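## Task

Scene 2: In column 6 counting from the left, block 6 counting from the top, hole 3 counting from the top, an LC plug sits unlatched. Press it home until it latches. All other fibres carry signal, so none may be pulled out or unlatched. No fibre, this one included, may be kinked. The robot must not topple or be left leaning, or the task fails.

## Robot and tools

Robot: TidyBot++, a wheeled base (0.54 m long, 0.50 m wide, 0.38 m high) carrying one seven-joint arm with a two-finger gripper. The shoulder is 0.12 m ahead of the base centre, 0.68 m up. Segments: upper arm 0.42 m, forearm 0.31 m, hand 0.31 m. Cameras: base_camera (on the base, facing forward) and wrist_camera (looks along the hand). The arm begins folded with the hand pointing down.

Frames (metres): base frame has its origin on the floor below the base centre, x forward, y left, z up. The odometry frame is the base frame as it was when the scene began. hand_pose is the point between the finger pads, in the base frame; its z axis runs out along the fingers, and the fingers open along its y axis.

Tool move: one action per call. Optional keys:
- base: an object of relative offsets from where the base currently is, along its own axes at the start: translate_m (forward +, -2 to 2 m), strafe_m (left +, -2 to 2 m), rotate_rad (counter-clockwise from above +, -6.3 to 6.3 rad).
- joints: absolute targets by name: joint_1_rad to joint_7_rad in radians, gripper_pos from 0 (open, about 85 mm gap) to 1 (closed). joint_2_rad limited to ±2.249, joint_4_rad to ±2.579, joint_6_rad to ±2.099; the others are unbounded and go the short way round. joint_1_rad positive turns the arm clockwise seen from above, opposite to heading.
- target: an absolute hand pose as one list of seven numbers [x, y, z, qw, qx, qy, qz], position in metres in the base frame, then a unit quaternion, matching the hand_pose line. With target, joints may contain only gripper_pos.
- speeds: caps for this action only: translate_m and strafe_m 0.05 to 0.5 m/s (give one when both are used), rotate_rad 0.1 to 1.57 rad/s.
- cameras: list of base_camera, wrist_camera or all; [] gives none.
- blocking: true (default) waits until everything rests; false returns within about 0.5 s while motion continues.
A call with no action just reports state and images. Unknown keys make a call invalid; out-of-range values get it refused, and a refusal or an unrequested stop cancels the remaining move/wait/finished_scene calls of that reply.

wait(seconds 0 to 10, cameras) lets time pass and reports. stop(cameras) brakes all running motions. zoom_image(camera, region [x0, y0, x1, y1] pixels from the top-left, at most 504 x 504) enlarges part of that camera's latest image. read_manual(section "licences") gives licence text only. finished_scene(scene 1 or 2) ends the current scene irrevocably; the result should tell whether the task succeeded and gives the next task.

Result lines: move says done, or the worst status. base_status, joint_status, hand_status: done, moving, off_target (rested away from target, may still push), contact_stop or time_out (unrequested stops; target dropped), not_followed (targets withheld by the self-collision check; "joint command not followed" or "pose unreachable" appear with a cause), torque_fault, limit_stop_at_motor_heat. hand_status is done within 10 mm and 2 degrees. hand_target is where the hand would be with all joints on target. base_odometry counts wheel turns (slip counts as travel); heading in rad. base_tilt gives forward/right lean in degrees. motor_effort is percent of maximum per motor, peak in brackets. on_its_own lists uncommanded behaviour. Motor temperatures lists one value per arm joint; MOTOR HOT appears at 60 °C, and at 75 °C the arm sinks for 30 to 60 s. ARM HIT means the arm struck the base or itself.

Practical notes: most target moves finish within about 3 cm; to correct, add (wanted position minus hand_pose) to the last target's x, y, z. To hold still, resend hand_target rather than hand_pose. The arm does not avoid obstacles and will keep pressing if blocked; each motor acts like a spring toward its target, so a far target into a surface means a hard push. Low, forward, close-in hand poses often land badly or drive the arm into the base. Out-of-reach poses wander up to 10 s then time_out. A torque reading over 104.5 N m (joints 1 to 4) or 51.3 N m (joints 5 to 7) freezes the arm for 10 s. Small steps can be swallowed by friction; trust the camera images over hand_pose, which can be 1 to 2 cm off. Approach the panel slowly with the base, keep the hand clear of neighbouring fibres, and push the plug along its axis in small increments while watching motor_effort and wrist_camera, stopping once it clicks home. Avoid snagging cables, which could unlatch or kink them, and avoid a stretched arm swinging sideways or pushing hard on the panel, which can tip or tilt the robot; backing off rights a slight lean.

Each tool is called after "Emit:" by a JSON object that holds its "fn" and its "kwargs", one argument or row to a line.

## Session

Emit:
{"fn": "move", "kwargs": {

}}

Scene clock: 0.00 s.
Motor temperatures (°C): [40 34 32 32 35 47 45]
base_odometry: x=+0.000 y=+0.000 heading=+0.000
base_tilt: forward=+0.4 right=+0.1
base_status: not commanded
joint_positions: joint_1_rad=+0.008 joint_2_rad=-0.367 joint_3_rad=+3.147 joint_4_rad=-2.555 joint_5_rad=+0.047 joint_6_rad=-0.850 joint_7_rad=+1.609 gripper_pos=+0.000
joint_status: not commanded
motor_effort: joint_1_rad=+0 joint_2_rad=-2 joint_3_rad=+0 joint_4_rad=+15 joint_5_rad=-1 joint_6_rad=+2 joint_7_rad=+1
hand_pose: x=+0.2568 y=-0.0111 z=+0.5833 quat_wxyz=(+0.019, +0.998, +0.027, +0.052) (m; base frame)
hand_target: x=+0.2571 y=-0.0111 z=+0.5835 quat_wxyz=(+0.019, +0.998, +0.027, +0.052) (m; base frame)
hand_status: not commanded
pictures: base_camera, wrist_camera
Images, in order (width x height): base_camera 644x364, wrist_camera 644x476.

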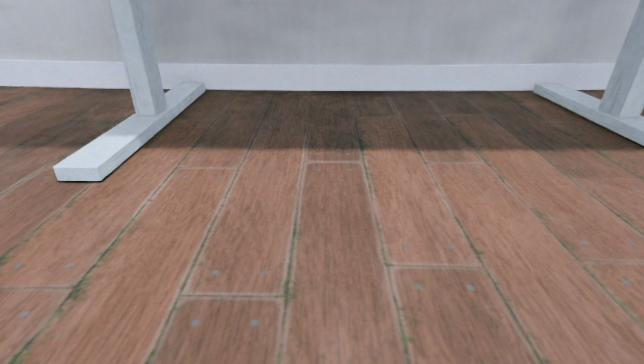

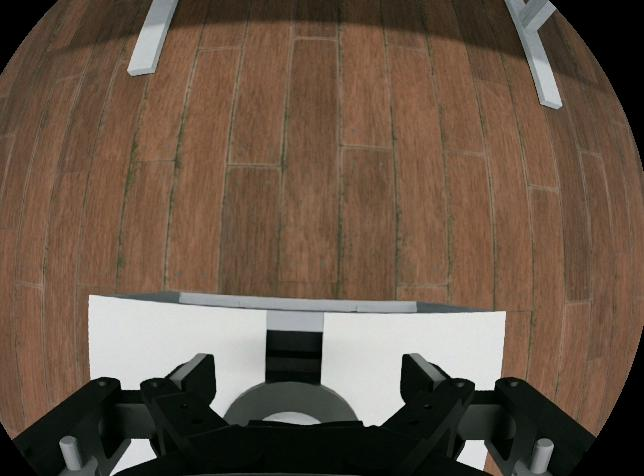

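Emit:
{"fn": "move", "kwargs": {
  "joints": {"joint_1_rad": 0.0, "joint_2_rad": -0.3, "joint_3_rad": 3.142, "joint_4_rad": -1.346, "joint_5_rad": 0.0, "joint_6_rad": -1.19, "joint_7_rad": 1.571, "gripper_pos": 0.93},
  "cameras": ["wrist_camera"]
}}

Scene clock: 3.27 s.
Motor temperatures (°C): [40 34 32 32 35 47 45]
move: done
base_odometry: x=+0.000 y=+0.000 heading=+0.000
base_tilt: forward=+0.4 right=+0.1
base_status: not commanded
joint_positions: joint_1_rad=+0.008 joint_2_rad=-0.328 joint_3_rad=+3.147 joint_4_rad=-1.368 joint_5_rad=+0.040 joint_6_rad=-1.111 joint_7_rad=+1.609 gripper_pos=+0.930
joint_status: all done
motor_effort: joint_1_rad=+0(1) joint_2_rad=-8(10) joint_3_rad=+0(2) joint_4_rad=+20(22) joint_5_rad=+0(2) joint_6_rad=+9(9) joint_7_rad=+0(2)
hand_pose: x=+0.5148 y=-0.0156 z=+1.0689 quat_wxyz=(+0.031, +0.880, +0.010, +0.475) (m; base frame)
hand_target: x=+0.5116 y=+0.0012 z=+1.0491 quat_wxyz=(+0.000, +0.899, +0.000, +0.437) (m; base frame)
hand_status: not commanded
pictures: wrist_camera
Images, in order (width x height): wrist_camera 644x476.

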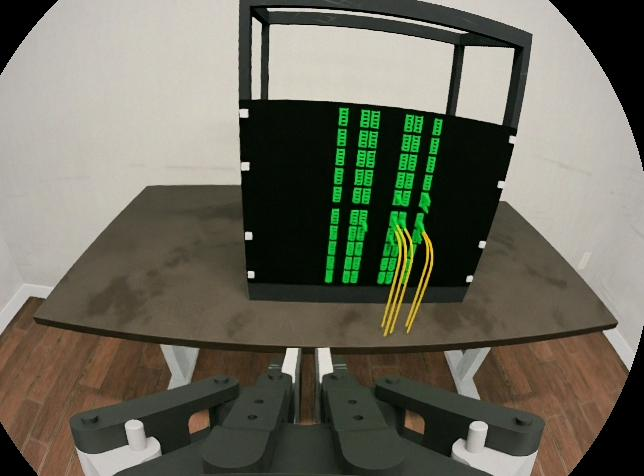

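Emit:
{"fn": "zoom_image", "kwargs": {
  "camera": "wrist_camera",
  "region": [320, 95, 520, 345]
}}

Emit:
{"fn": "zoom_image", "kwargs": {
  "camera": "wrist_camera",
  "region": [370, 170, 450, 290]
}}

Scaled by 2.016.

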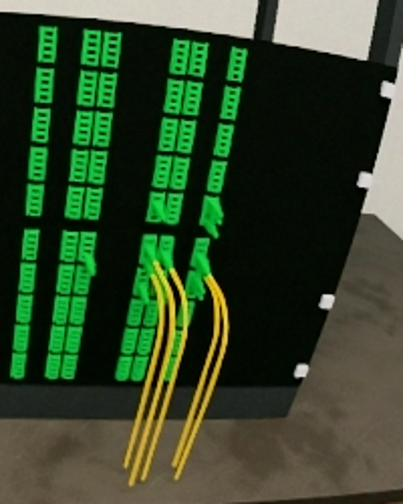

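Scaled by 4.200.

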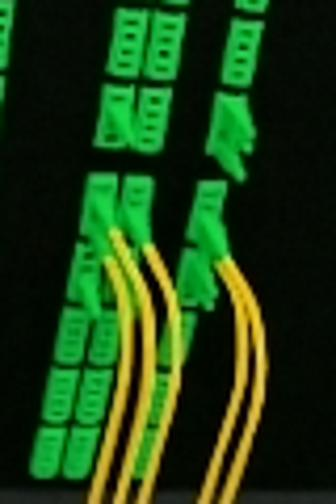

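Emit:
{"fn": "zoom_image", "kwargs": {
  "camera": "wrist_camera",
  "region": [220, 240, 320, 320]
}}

Emit:
{"fn": "zoom_image", "kwargs": {
  "camera": "wrist_camera",
  "region": [420, 240, 520, 320]
}}

Emit:
{"fn": "zoom_image", "kwargs": {
  "camera": "wrist_camera",
  "region": [220, 60, 540, 200]
}}

Scaled by 5.040.

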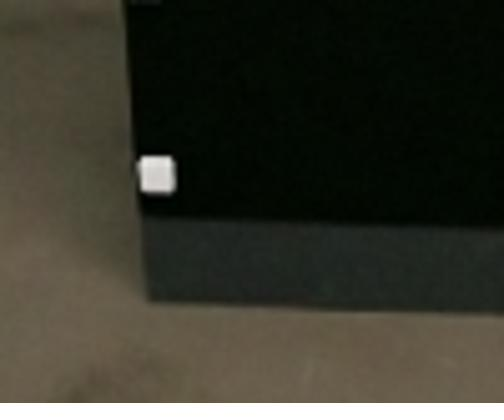

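Scaled by 5.040.

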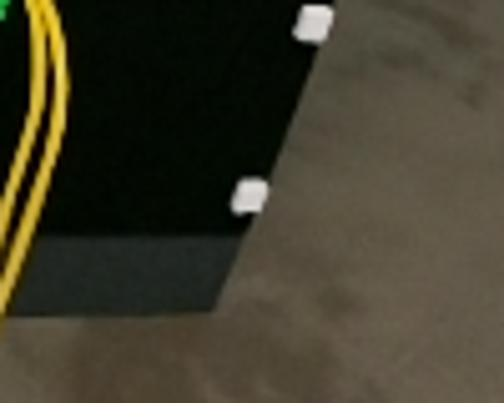

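Scaled by 1.575.

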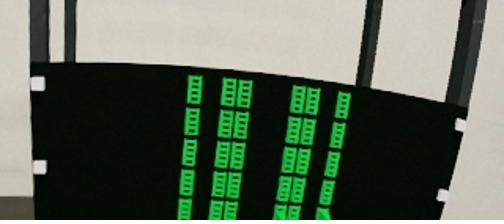

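Emit:
{"fn": "move", "kwargs": {
  "joints": {"joint_1_rad": -0.015, "joint_2_rad": -0.16, "joint_3_rad": 3.142, "joint_4_rad": -1.324, "joint_5_rad": -0.045, "joint_6_rad": -1.27, "joint_7_rad": 1.525},
  "cameras": ["wrist_camera"]
}}

Scene clock: 7.77 s.
Motor temperatures (°C): [40 34 32 32 35 47 45]
move: done
base_odometry: x=+0.000 y=+0.000 heading=+0.000
base_tilt: forward=+0.4 right=+0.1
base_status: not commanded
joint_positions: joint_1_rad=+0.001 joint_2_rad=-0.168 joint_3_rad=+3.147 joint_4_rad=-1.345 joint_5_rad=-0.004 joint_6_rad=-1.191 joint_7_rad=+1.571 gripper_pos=+0.930
joint_status: all done
motor_effort: joint_1_rad=-1(1) joint_2_rad=-14(18) joint_3_rad=+0(2) joint_4_rad=+20(22) joint_5_rad=+0(1) joint_6_rad=+7(9) joint_7_rad=+1(2)
hand_pose: x=+0.5565 y=-0.0004 z=+0.9947 quat_wxyz=(-0.001, +0.926, -0.003, +0.377) (m; base frame)
hand_target: x=+0.5426 y=+0.0209 z=+0.9853 quat_wxyz=(-0.033, +0.938, -0.013, +0.346) (m; base frame)
hand_status: not commanded
pictures: wrist_camera
Images, in order (width x height): wrist_camera 644x476.

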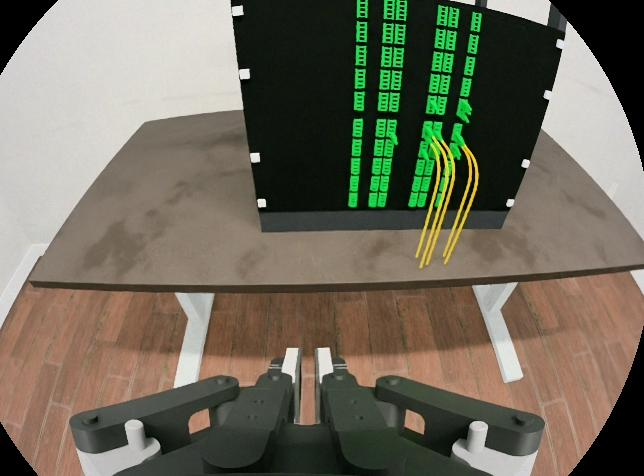

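Emit:
{"fn": "zoom_image", "kwargs": {
  "camera": "wrist_camera",
  "region": [260, 190, 360, 300]
}}

Emit:
{"fn": "move", "kwargs": {
  "base": {"strafe_m": -0.235, "translate_m": 0.08},
  "speeds": {"strafe_m": 0.25},
  "cameras": ["wrist_camera"]
}}

Emit:
{"fn": "zoom_image", "kwargs": {
  "camera": "wrist_camera",
  "region": [260, 190, 360, 300]
}}

Scaled by 4.582.

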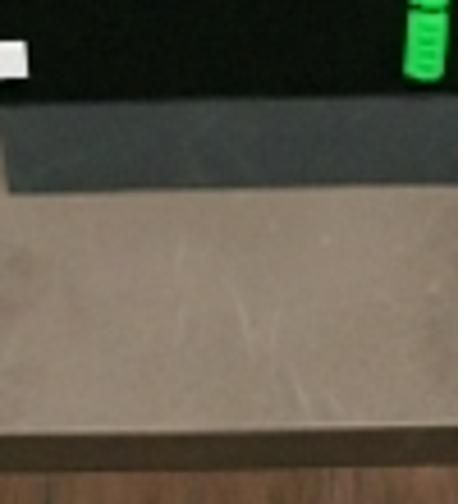

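Scene clock: 9.73 s.
Motor temperatures (°C): [40 34 32 32 35 47 45]
move: done
base_odometry: x=+0.080 y=-0.235 heading=+0.000
base_tilt: forward=+0.4 right=+0.1
base_status: done
joint_positions: joint_1_rad=-0.003 joint_2_rad=-0.168 joint_3_rad=+3.146 joint_4_rad=-1.345 joint_5_rad=-0.009 joint_6_rad=-1.193 joint_7_rad=+1.570 gripper_pos=+0.930
joint_status: not commanded
motor_effort: joint_1_rad=+0(2) joint_2_rad=-15(15) joint_3_rad=+0(2) joint_4_rad=+21(21) joint_5_rad=+0(2) joint_6_rad=+7(7) joint_7_rad=+1(1)
hand_pose: x=+0.5560 y=+0.0032 z=+0.9942 quat_wxyz=(-0.005, +0.926, -0.001, +0.376) (m; base frame)
hand_target: x=+0.5426 y=+0.0209 z=+0.9853 quat_wxyz=(-0.033, +0.938, -0.013, +0.346) (m; base frame)
hand_status: not commanded
pictures: wrist_camera
Images, in order (width x height): wrist_camera 644x476.

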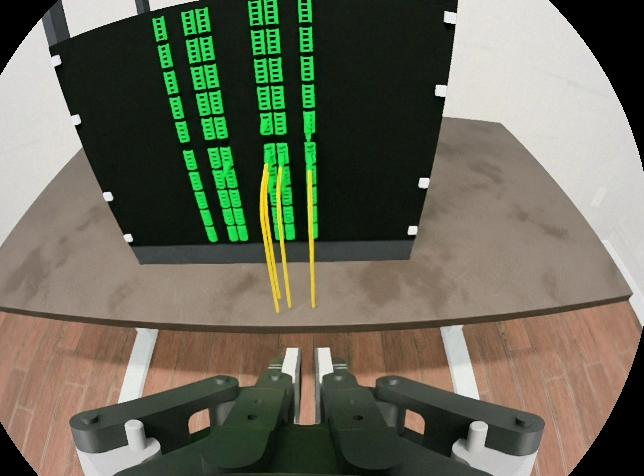

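Scaled by 4.582.

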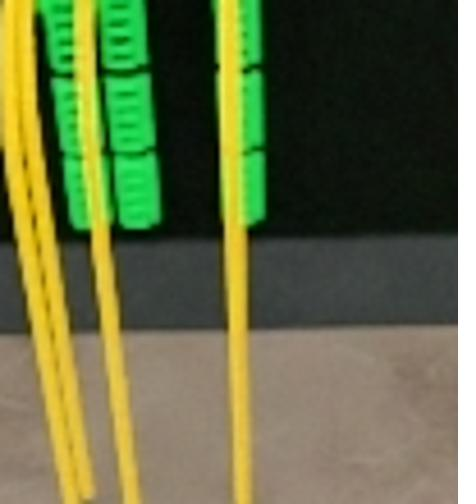

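Emit:
{"fn": "zoom_image", "kwargs": {
  "camera": "wrist_camera",
  "region": [250, 0, 350, 120]
}}

Emit:
{"fn": "zoom_image", "kwargs": {
  "camera": "wrist_camera",
  "region": [250, 120, 350, 240]
}}

Scaled by 4.200.

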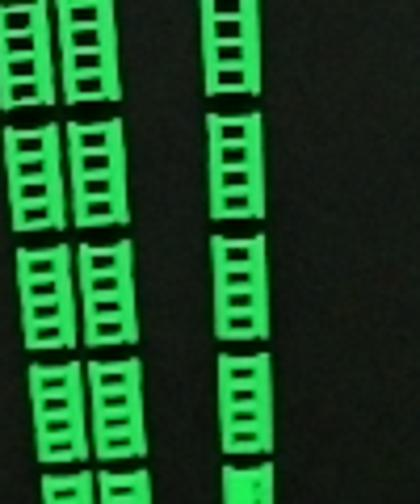

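Scaled by 4.200.

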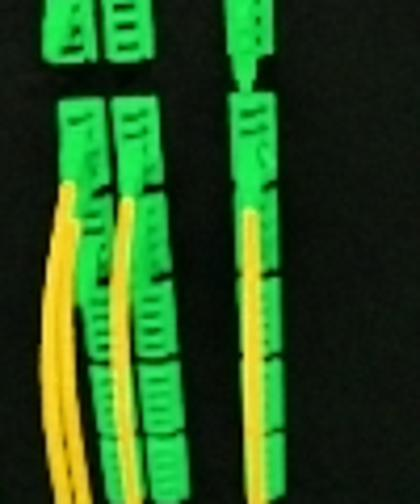

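Emit:
{"fn": "move", "kwargs": {
  "base": {"rotate_rad": -0.03, "strafe_m": 0.019},
  "joints": {"joint_7_rad": 1.661},
  "cameras": ["wrist_camera"]
}}

Emit:
{"fn": "zoom_image", "kwargs": {
  "camera": "wrist_camera",
  "region": [250, 0, 350, 120]
}}

Emit:
{"fn": "zoom_image", "kwargs": {
  "camera": "wrist_camera",
  "region": [250, 120, 350, 240]
}}

Emit:
{"fn": "zoom_image", "kwargs": {
  "camera": "wrist_camera",
  "region": [260, 220, 360, 340]
}}

Scene clock: 11.93 s.
Motor temperatures (°C): [40 34 32 32 35 47 45]
move: done
base_odometry: x=+0.080 y=-0.216 heading=-0.030
base_tilt: forward=+0.3 right=+0.1
base_status: done
joint_positions: joint_1_rad=-0.005 joint_2_rad=-0.168 joint_3_rad=+3.144 joint_4_rad=-1.345 joint_5_rad=-0.011 joint_6_rad=-1.193 joint_7_rad=+1.659 gripper_pos=+0.930
joint_status: all done
motor_effort: joint_1_rad=+0(2) joint_2_rad=-14(17) joint_3_rad=+0(2) joint_4_rad=+20(21) joint_5_rad=-1(2) joint_6_rad=+7(7) joint_7_rad=+0(1)
hand_pose: x=+0.5559 y=+0.0058 z=+0.9942 quat_wxyz=(+0.010, +0.926, +0.042, +0.376) (m; base frame)
hand_target: x=+0.5426 y=+0.0209 z=+0.9853 quat_wxyz=(-0.009, +0.936, +0.050, +0.347) (m; base frame)
hand_status: not commanded
pictures: wrist_camera
Images, in order (width x height): wrist_camera 644x476.

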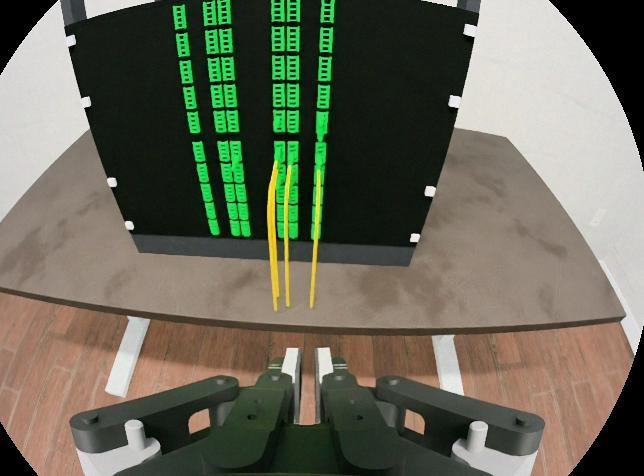

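Scaled by 4.200.

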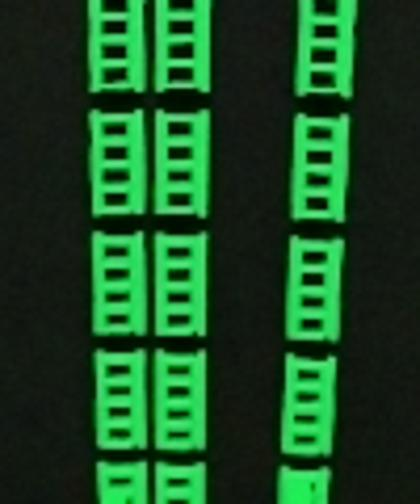

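Scaled by 4.200.

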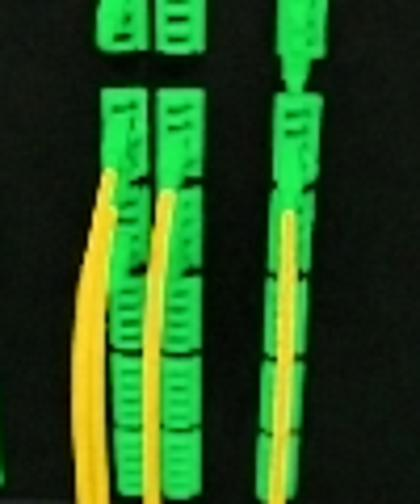

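Scaled by 4.200.

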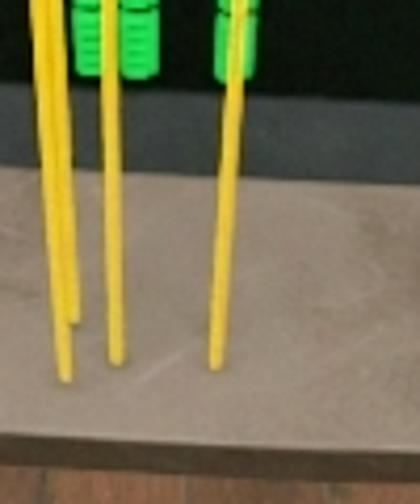

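Emit:
{"fn": "zoom_image", "kwargs": {
  "camera": "wrist_camera",
  "region": [40, 10, 140, 130]
}}

Emit:
{"fn": "zoom_image", "kwargs": {
  "camera": "wrist_camera",
  "region": [80, 160, 180, 280]
}}

Emit:
{"fn": "zoom_image", "kwargs": {
  "camera": "wrist_camera",
  "region": [400, 0, 500, 120]
}}

Emit:
{"fn": "zoom_image", "kwargs": {
  "camera": "wrist_camera",
  "region": [370, 160, 470, 280]
}}

Scaled by 4.200.

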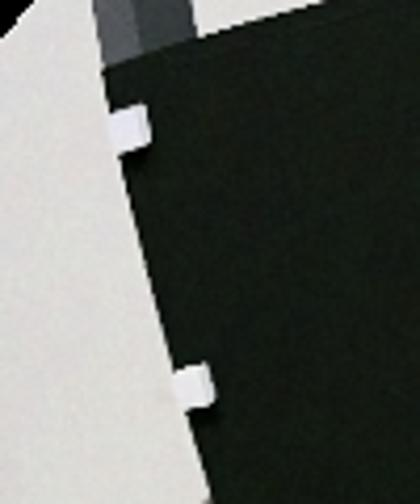

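Scaled by 4.200.

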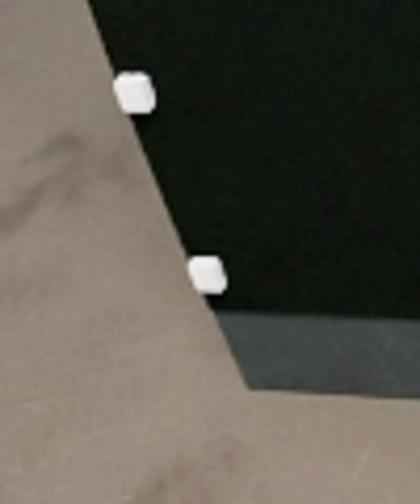

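Scaled by 4.200.

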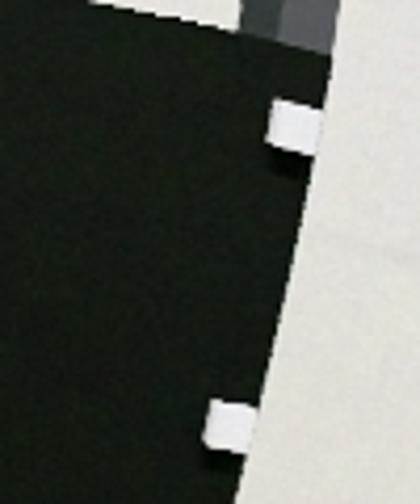

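Scaled by 4.200.

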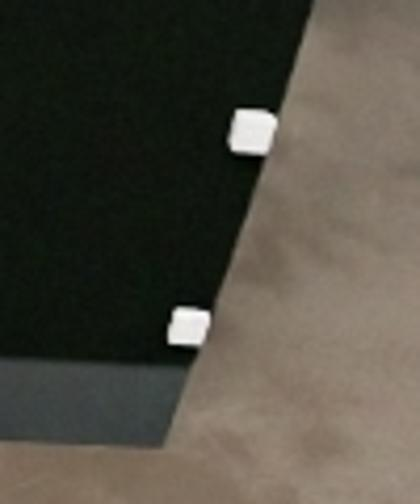

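Emit:
{"fn": "zoom_image", "kwargs": {
  "camera": "wrist_camera",
  "region": [270, 335, 350, 435]
}}

Emit:
{"fn": "zoom_image", "kwargs": {
  "camera": "wrist_camera",
  "region": [60, 370, 200, 476]
}}

Emit:
{"fn": "zoom_image", "kwargs": {
  "camera": "wrist_camera",
  "region": [410, 370, 550, 476]
}}

Scaled by 5.040.

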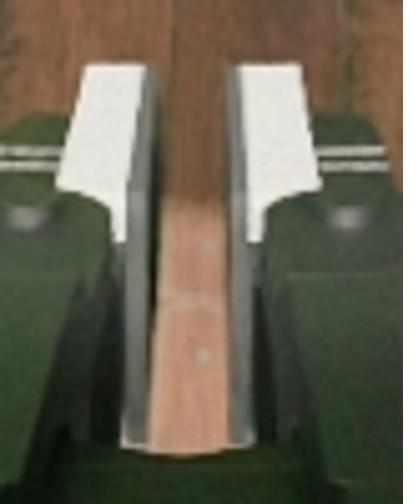

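Scaled by 3.600.

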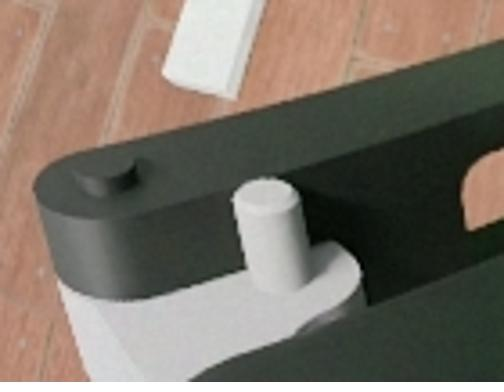

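Scaled by 3.600.

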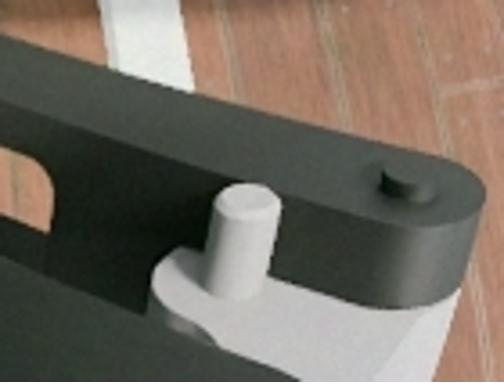

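Emit:
{"fn": "move", "kwargs": {
  "joints": {"joint_1_rad": 0.012, "joint_5_rad": 0.03, "joint_7_rad": 1.60},
  "cameras": []
}}

Scene clock: 17.33 s.
Motor temperatures (°C): [40 34 32 32 35 47 45]
move: done
base_odometry: x=+0.080 y=-0.216 heading=-0.030
base_tilt: forward=+0.4 right=+0.1
base_status: not commanded
joint_positions: joint_1_rad=+0.006 joint_2_rad=-0.168 joint_3_rad=+3.144 joint_4_rad=-1.345 joint_5_rad=+0.025 joint_6_rad=-1.193 joint_7_rad=+1.622 gripper_pos=+0.930
joint_status: all done
motor_effort: joint_1_rad=+0(2) joint_2_rad=-14(14) joint_3_rad=+0(2) joint_4_rad=+21(21) joint_5_rad=-1(2) joint_6_rad=+7(7) joint_7_rad=+1(2)
hand_pose: x=+0.5558 y=-0.0098 z=+0.9942 quat_wxyz=(+0.024, +0.926, +0.019, +0.376) (m; base frame)
hand_target: x=+0.5429 y=-0.0128 z=+0.9851 quat_wxyz=(+0.022, +0.938, +0.007, +0.346) (m; base frame)
hand_status: not commanded
pictures: none
No camera images: "cameras" was empty.

Emit:
{"fn": "move", "kwargs": {
  "joints": {"joint_1_rad": -0.012, "joint_5_rad": -0.036, "joint_7_rad": 1.637},
  "cameras": ["wrist_camera"]
}}

Emit:
{"fn": "zoom_image", "kwargs": {
  "camera": "wrist_camera",
  "region": [40, 10, 140, 130]
}}

Emit:
{"fn": "zoom_image", "kwargs": {
  "camera": "wrist_camera",
  "region": [80, 160, 180, 280]
}}

Emit:
{"fn": "zoom_image", "kwargs": {
  "camera": "wrist_camera",
  "region": [400, 0, 500, 120]
}}

Emit:
{"fn": "zoom_image", "kwargs": {
  "camera": "wrist_camera",
  "region": [370, 160, 470, 280]
}}

Scene clock: 18.20 s.
Motor temperatures (°C): [40 34 32 32 35 47 45]
move: done
base_odometry: x=+0.080 y=-0.216 heading=-0.030
base_tilt: forward=+0.4 right=+0.1
base_status: not commanded
joint_positions: joint_1_rad=-0.005 joint_2_rad=-0.168 joint_3_rad=+3.144 joint_4_rad=-1.345 joint_5_rad=-0.019 joint_6_rad=-1.194 joint_7_rad=+1.627 gripper_pos=+0.930
joint_status: all done
motor_effort: joint_1_rad=+0(1) joint_2_rad=-14(15) joint_3_rad=+0(2) joint_4_rad=+20(21) joint_5_rad=-1(1) joint_6_rad=+7(7) joint_7_rad=+1(1)
hand_pose: x=+0.5558 y=+0.0081 z=+0.9942 quat_wxyz=(+0.000, +0.926, +0.028, +0.376) (m; base frame)
hand_target: x=+0.5428 y=+0.0170 z=+0.9852 quat_wxyz=(-0.009, +0.937, +0.037, +0.347) (m; base frame)
hand_status: not commanded
pictures: wrist_camera
Images, in order (width x height): wrist_camera 644x476.

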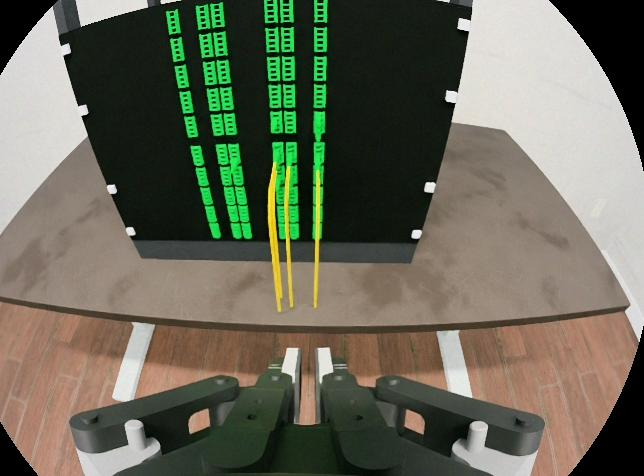

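Scaled by 4.200.

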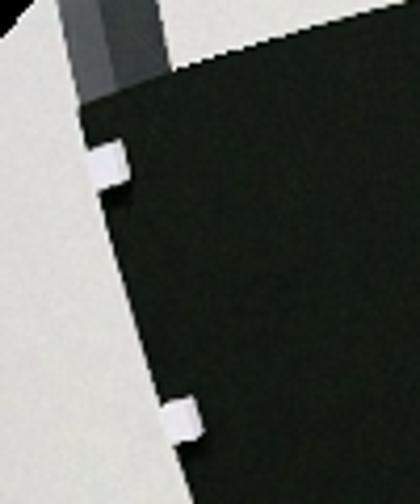

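Scaled by 4.200.

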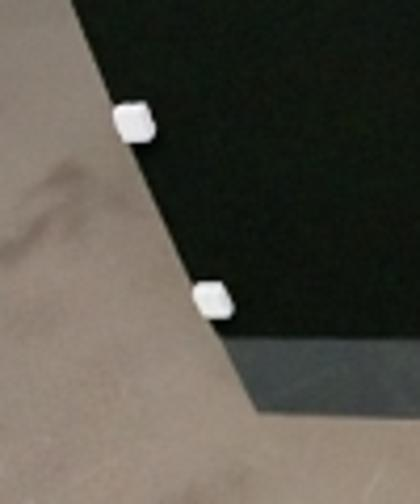

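Scaled by 4.200.

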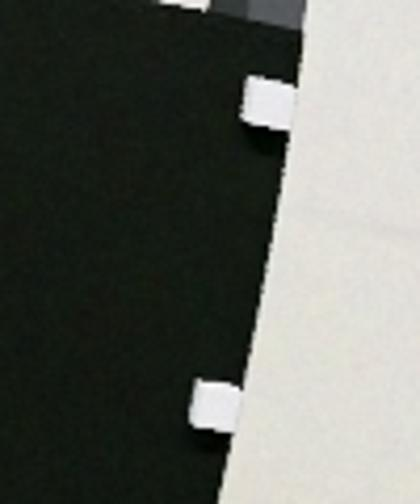

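Scaled by 4.200.

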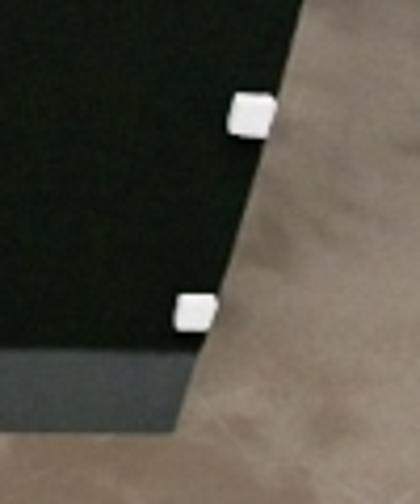

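Emit:
{"fn": "move", "kwargs": {
  "base": {"translate_m": 0.16, "strafe_m": 0.0075},
  "speeds": {"translate_m": 0.25},
  "joints": {"joint_1_rad": 0.006, "joint_5_rad": 0.006},
  "cameras": ["wrist_camera"]
}}

Emit:
{"fn": "zoom_image", "kwargs": {
  "camera": "wrist_camera",
  "region": [250, 170, 370, 290]
}}

Scene clock: 20.77 s.
Motor temperatures (°C): [40 34 32 32 35 47 45]
move: done
base_odometry: x=+0.241 y=-0.214 heading=-0.030
base_tilt: forward=+0.4 right=+0.1
base_status: done
joint_positions: joint_1_rad=+0.001 joint_2_rad=-0.166 joint_3_rad=+3.144 joint_4_rad=-1.345 joint_5_rad=-0.003 joint_6_rad=-1.195 joint_7_rad=+1.627 gripper_pos=+0.930
joint_status: all done
motor_effort: joint_1_rad=+0(2) joint_2_rad=-14(17) joint_3_rad=+0(2) joint_4_rad=+20(21) joint_5_rad=+0(2) joint_6_rad=+7(8) joint_7_rad=+0(1)
hand_pose: x=+0.5561 y=+0.0008 z=+0.9930 quat_wxyz=(+0.010, +0.927, +0.025, +0.374) (m; base frame)
hand_target: x=+0.5430 y=-0.0032 z=+0.9850 quat_wxyz=(+0.016, +0.938, +0.028, +0.346) (m; base frame)
hand_status: not commanded
pictures: wrist_camera
Images, in order (width x height): wrist_camera 644x476.

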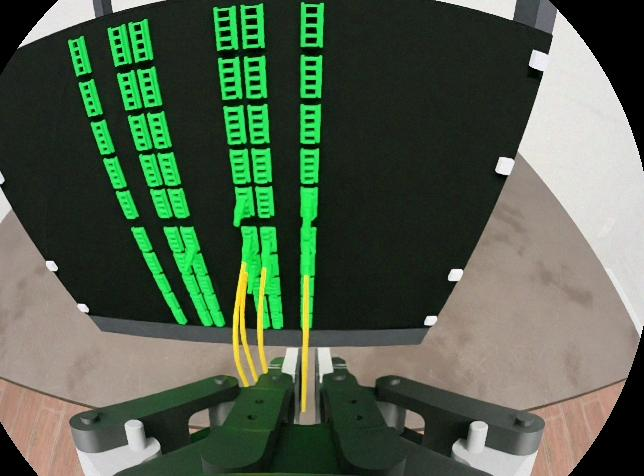

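Scaled by 4.200.

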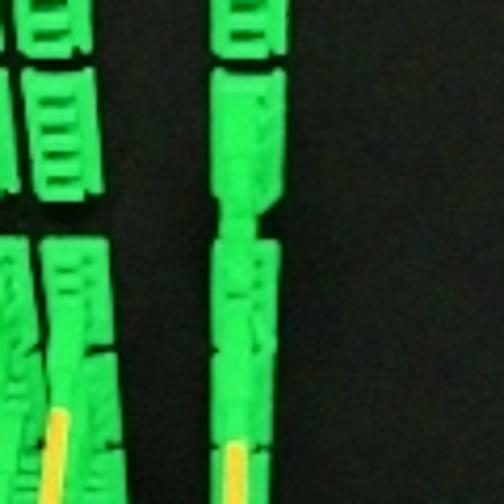

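Emit:
{"fn": "zoom_image", "kwargs": {
  "camera": "wrist_camera",
  "region": [285, 180, 335, 240]
}}

Emit:
{"fn": "zoom_image", "kwargs": {
  "camera": "wrist_camera",
  "region": [285, 225, 335, 285]
}}

Emit:
{"fn": "zoom_image", "kwargs": {
  "camera": "wrist_camera",
  "region": [285, 270, 335, 420]
}}

Scaled by 8.400.

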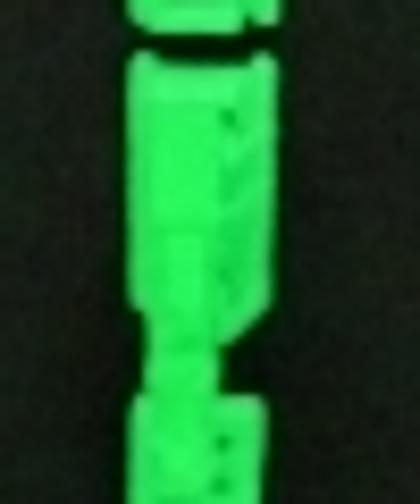

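Scaled by 8.400.

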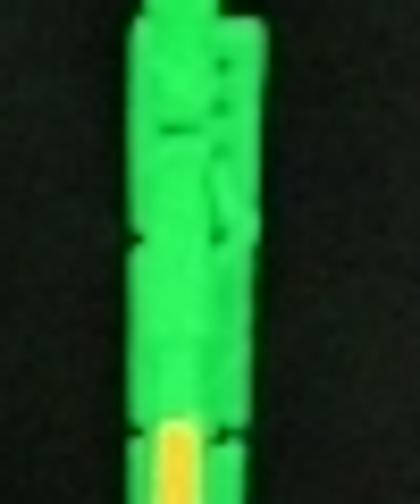

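Scaled by 3.360.

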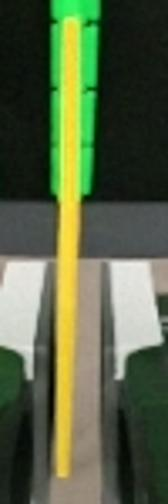

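Emit:
{"fn": "move", "kwargs": {
  "base": {"translate_m": 0.046, "strafe_m": 0.0024},
  "speeds": {"translate_m": 0.1},
  "joints": {"joint_2_rad": -0.085, "gripper_pos": 0.92},
  "cameras": ["wrist_camera"]
}}

Emit:
{"fn": "zoom_image", "kwargs": {
  "camera": "wrist_camera",
  "region": [240, 230, 380, 430]
}}

Emit:
{"fn": "zoom_image", "kwargs": {
  "camera": "wrist_camera",
  "region": [270, 255, 350, 355]
}}

Scene clock: 24.90 s.
Motor temperatures (°C): [40 34 32 32 35 47 45]
move: done
base_odometry: x=+0.287 y=-0.213 heading=-0.031
base_tilt: forward=+0.4 right=+0.1
base_status: done
joint_positions: joint_1_rad=+0.001 joint_2_rad=-0.089 joint_3_rad=+3.144 joint_4_rad=-1.341 joint_5_rad=-0.003 joint_6_rad=-1.197 joint_7_rad=+1.627 gripper_pos=+0.920
joint_status: all done
motor_effort: joint_1_rad=+0(2) joint_2_rad=-17(22) joint_3_rad=+0(1) joint_4_rad=+21(22) joint_5_rad=-1(1) joint_6_rad=+6(7) joint_7_rad=+0(1)
hand_pose: x=+0.5789 y=+0.0008 z=+0.9597 quat_wxyz=(+0.009, +0.940, +0.025, +0.339) (m; base frame)
hand_target: x=+0.5645 y=-0.0033 z=+0.9524 quat_wxyz=(+0.014, +0.950, +0.028, +0.311) (m; base frame)
hand_status: not commanded
pictures: wrist_camera
Images, in order (width x height): wrist_camera 644x476.

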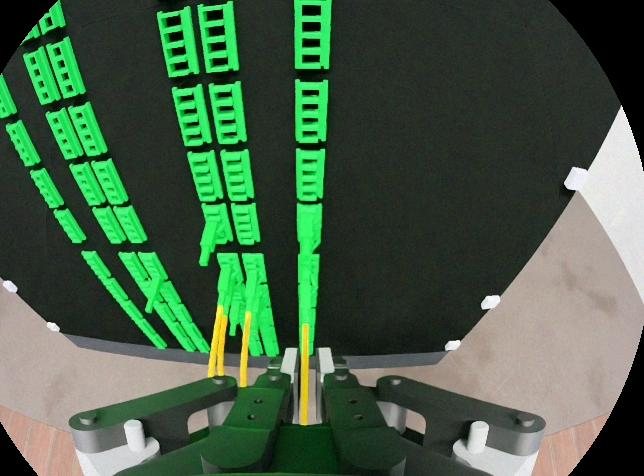

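Scaled by 2.520.

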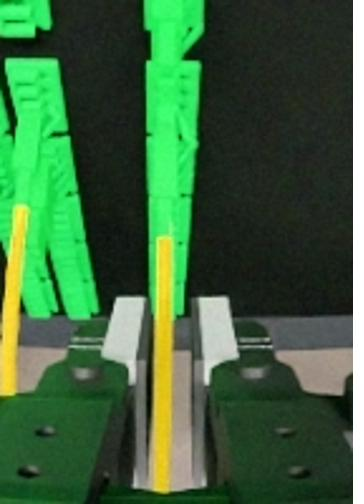

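Scaled by 5.040.

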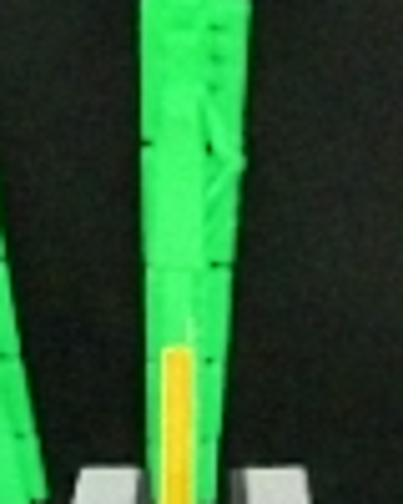

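Emit:
{"fn": "wait", "kwargs": {
  "seconds": 0,
  "cameras": ["wrist_camera"]
}}

Emit:
{"fn": "zoom_image", "kwargs": {
  "camera": "wrist_camera",
  "region": [240, 240, 380, 380]
}}

Scene clock: 25.77 s.
Motor temperatures (°C): [40 34 32 32 35 47 45]
base_odometry: x=+0.287 y=-0.213 heading=-0.031
base_tilt: forward=+0.4 right=+0.0
base_status: done
joint_positions: joint_1_rad=+0.001 joint_2_rad=-0.089 joint_3_rad=+3.144 joint_4_rad=-1.341 joint_5_rad=-0.003 joint_6_rad=-1.197 joint_7_rad=+1.627 gripper_pos=+0.920
joint_status: all done
motor_effort: joint_1_rad=+0(2) joint_2_rad=-17(22) joint_3_rad=+0(1) joint_4_rad=+20(22) joint_5_rad=-1(1) joint_6_rad=+6(7) joint_7_rad=+0(1)
hand_pose: x=+0.5789 y=+0.0008 z=+0.9597 quat_wxyz=(+0.009, +0.940, +0.025, +0.339) (m; base frame)
hand_target: x=+0.5645 y=-0.0033 z=+0.9524 quat_wxyz=(+0.014, +0.950, +0.028, +0.311) (m; base frame)
hand_status: not commanded
pictures: wrist_camera
Images, in order (width x height): wrist_camera 644x476.

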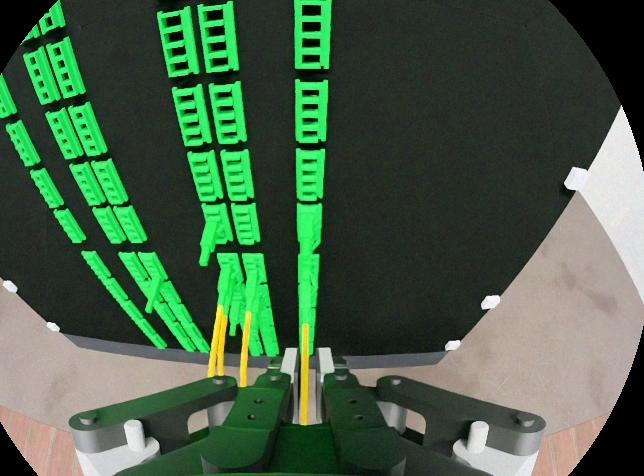

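Scaled by 3.600.

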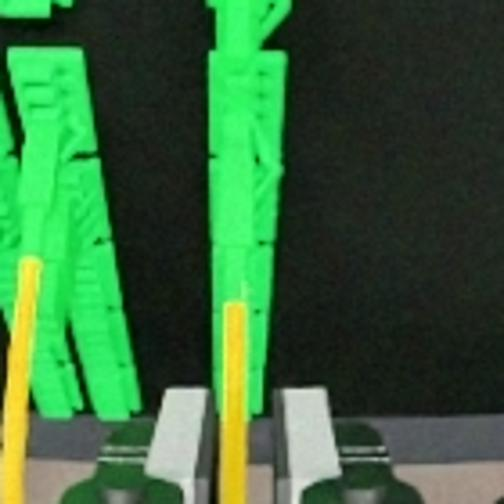

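Emit:
{"fn": "zoom_image", "kwargs": {
  "camera": "wrist_camera",
  "region": [270, 290, 350, 370]
}}

Emit:
{"fn": "zoom_image", "kwargs": {
  "camera": "wrist_camera",
  "region": [270, 345, 350, 425]
}}

Scaled by 6.300.

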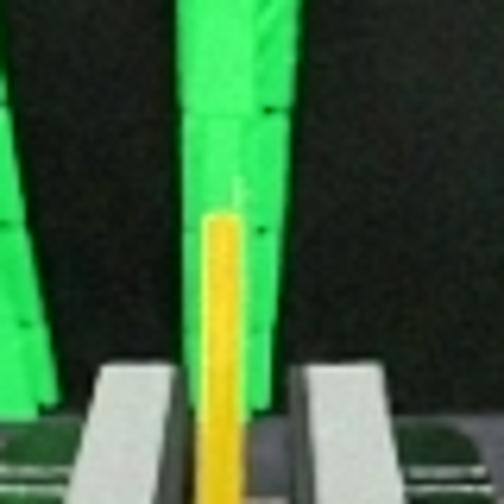

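Scaled by 6.300.

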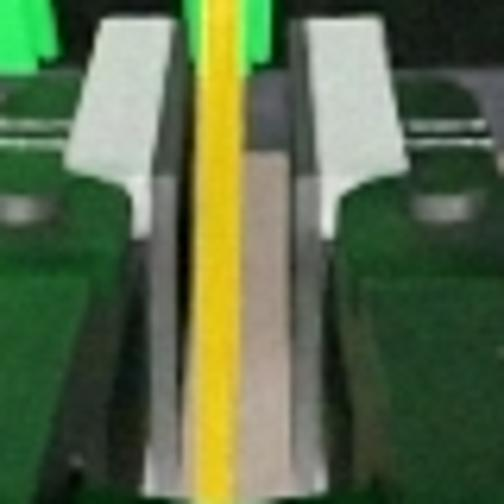

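Emit:
{"fn": "move", "kwargs": {
  "base": {"strafe_m": 0.0015},
  "joints": {"joint_2_rad": -0.048},
  "speeds": {"strafe_m": 0.05},
  "cameras": ["wrist_camera"]
}}

Emit:
{"fn": "zoom_image", "kwargs": {
  "camera": "wrist_camera",
  "region": [270, 290, 350, 370]
}}

Emit:
{"fn": "zoom_image", "kwargs": {
  "camera": "wrist_camera",
  "region": [200, 240, 340, 380]
}}

Scene clock: 27.17 s.
Motor temperatures (°C): [40 34 32 32 35 47 45]
move: done
base_odometry: x=+0.287 y=-0.211 heading=-0.031
base_tilt: forward=+0.4 right=+0.1
base_status: done
joint_positions: joint_1_rad=+0.001 joint_2_rad=-0.069 joint_3_rad=+3.143 joint_4_rad=-1.341 joint_5_rad=-0.003 joint_6_rad=-1.197 joint_7_rad=+1.627 gripper_pos=+0.920
joint_status: all done
motor_effort: joint_1_rad=+1(3) joint_2_rad=-18(19) joint_3_rad=+0(4) joint_4_rad=+21(21) joint_5_rad=+0(2) joint_6_rad=+7(7) joint_7_rad=+1(2)
hand_pose: x=+0.5844 y=+0.0009 z=+0.9504 quat_wxyz=(+0.008, +0.944, +0.025, +0.330) (m; base frame)
hand_target: x=+0.5742 y=-0.0034 z=+0.9357 quat_wxyz=(+0.014, +0.956, +0.029, +0.293) (m; base frame)
hand_status: not commanded
pictures: wrist_camera
Images, in order (width x height): wrist_camera 644x476.

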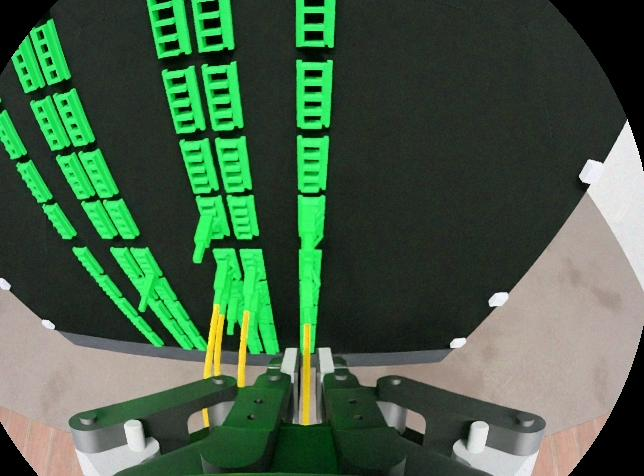

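Scaled by 6.300.

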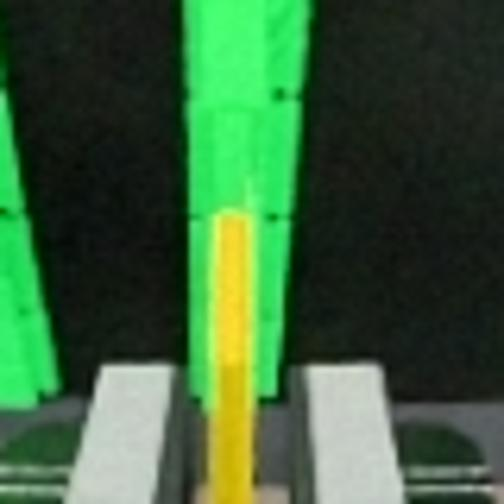

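Scaled by 3.600.

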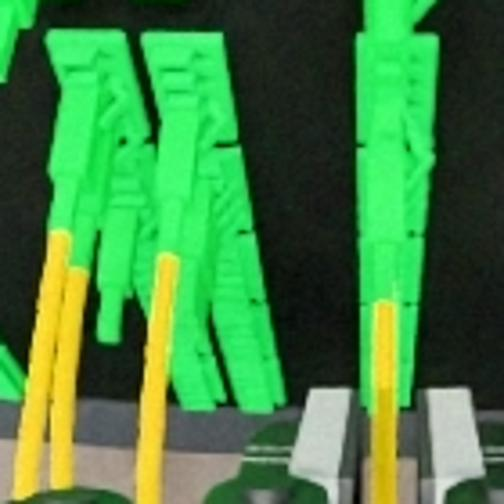

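Emit:
{"fn": "move", "kwargs": {
  "base": {"strafe_m": 0.0007},
  "joints": {"joint_2_rad": -0.029},
  "speeds": {"strafe_m": 0.05},
  "cameras": ["wrist_camera"]
}}

Emit:
{"fn": "zoom_image", "kwargs": {
  "camera": "wrist_camera",
  "region": [270, 290, 350, 370]
}}

Emit:
{"fn": "zoom_image", "kwargs": {
  "camera": "wrist_camera",
  "region": [270, 345, 350, 425]
}}

Scene clock: 28.47 s.
Motor temperatures (°C): [40 34 32 32 35 47 45]
move: done
base_odometry: x=+0.287 y=-0.211 heading=-0.031
base_tilt: forward=+0.4 right=+0.1
base_status: done
joint_positions: joint_1_rad=+0.001 joint_2_rad=-0.054 joint_3_rad=+3.143 joint_4_rad=-1.341 joint_5_rad=-0.003 joint_6_rad=-1.197 joint_7_rad=+1.627 gripper_pos=+0.920
joint_status: all done
motor_effort: joint_1_rad=+0(2) joint_2_rad=-18(20) joint_3_rad=+0(2) joint_4_rad=+21(21) joint_5_rad=+0(2) joint_6_rad=+6(7) joint_7_rad=+0(1)
hand_pose: x=+0.5884 y=+0.0009 z=+0.9435 quat_wxyz=(+0.008, +0.946, +0.025, +0.323) (m; base frame)
hand_target: x=+0.5790 y=-0.0034 z=+0.9270 quat_wxyz=(+0.013, +0.958, +0.029, +0.284) (m; base frame)
hand_status: not commanded
pictures: wrist_camera
Images, in order (width x height): wrist_camera 644x476.

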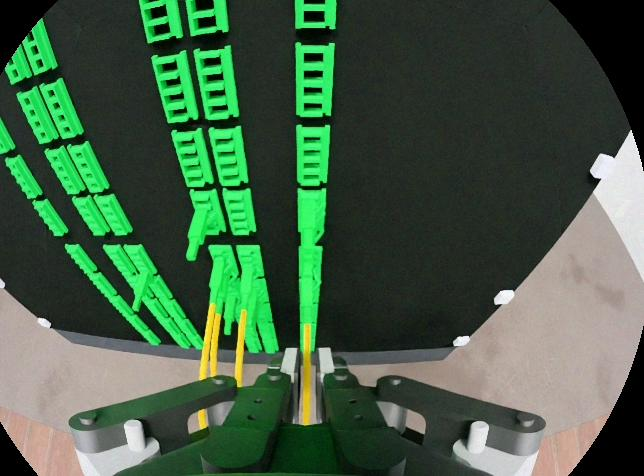

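Scaled by 6.300.

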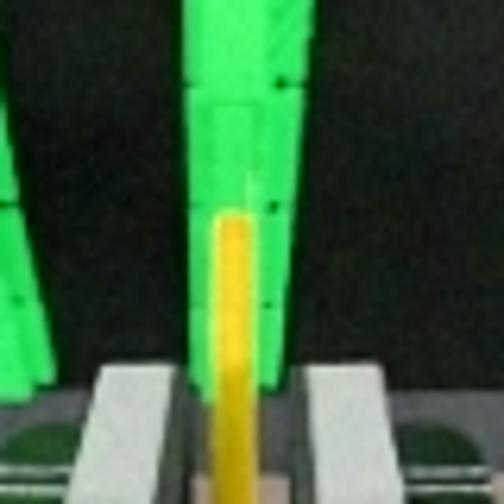

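Scaled by 6.300.

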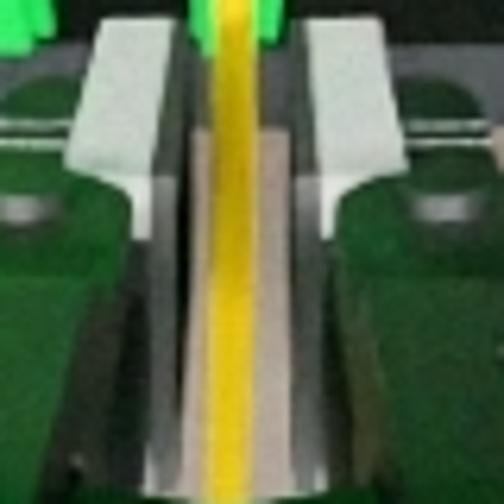

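Emit:
{"fn": "move", "kwargs": {
  "joints": {"joint_2_rad": -0.023, "gripper_pos": 0.945},
  "cameras": ["wrist_camera"]
}}

Emit:
{"fn": "zoom_image", "kwargs": {
  "camera": "wrist_camera",
  "region": [270, 290, 350, 370]
}}

Emit:
{"fn": "zoom_image", "kwargs": {
  "camera": "wrist_camera",
  "region": [200, 240, 340, 380]
}}

Scene clock: 29.23 s.
Motor temperatures (°C): [40 34 32 32 35 47 45]
move: done
base_odometry: x=+0.287 y=-0.211 heading=-0.031
base_tilt: forward=+0.4 right=+0.1
base_status: not commanded
joint_positions: joint_1_rad=+0.001 joint_2_rad=-0.051 joint_3_rad=+3.143 joint_4_rad=-1.341 joint_5_rad=-0.003 joint_6_rad=-1.197 joint_7_rad=+1.627 gripper_pos=+0.945
joint_status: all done
motor_effort: joint_1_rad=+0(1) joint_2_rad=-18(19) joint_3_rad=+0(1) joint_4_rad=+21(21) joint_5_rad=+0(1) joint_6_rad=+6(6) joint_7_rad=+0(1)
hand_pose: x=+0.5893 y=+0.0009 z=+0.9418 quat_wxyz=(+0.008, +0.947, +0.025, +0.321) (m; base frame)
hand_target: x=+0.5804 y=-0.0034 z=+0.9243 quat_wxyz=(+0.013, +0.959, +0.029, +0.281) (m; base frame)
hand_status: not commanded
pictures: wrist_camera
Images, in order (width x height): wrist_camera 644x476.

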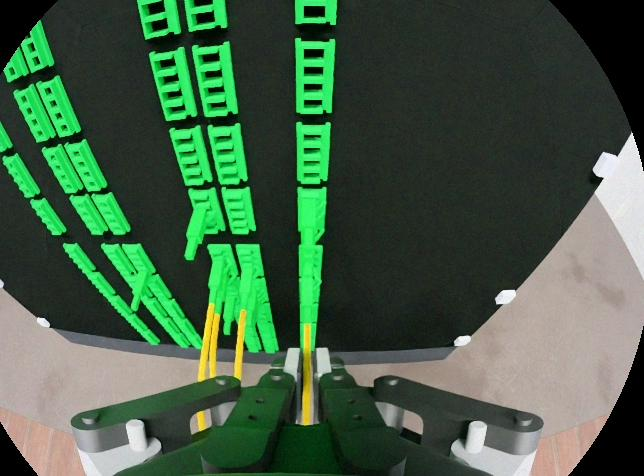

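Scaled by 6.300.

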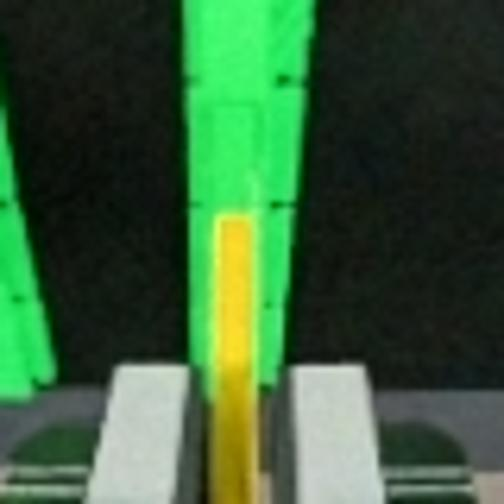

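Scaled by 3.600.

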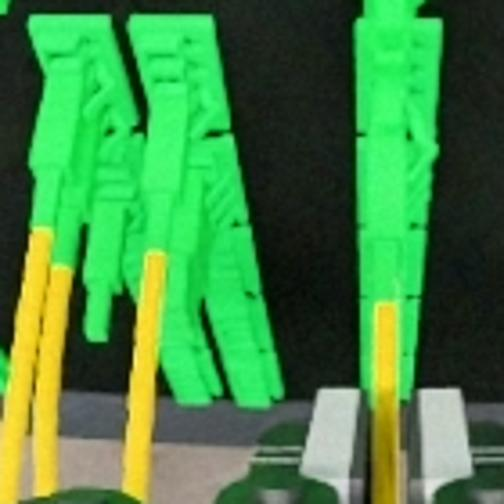

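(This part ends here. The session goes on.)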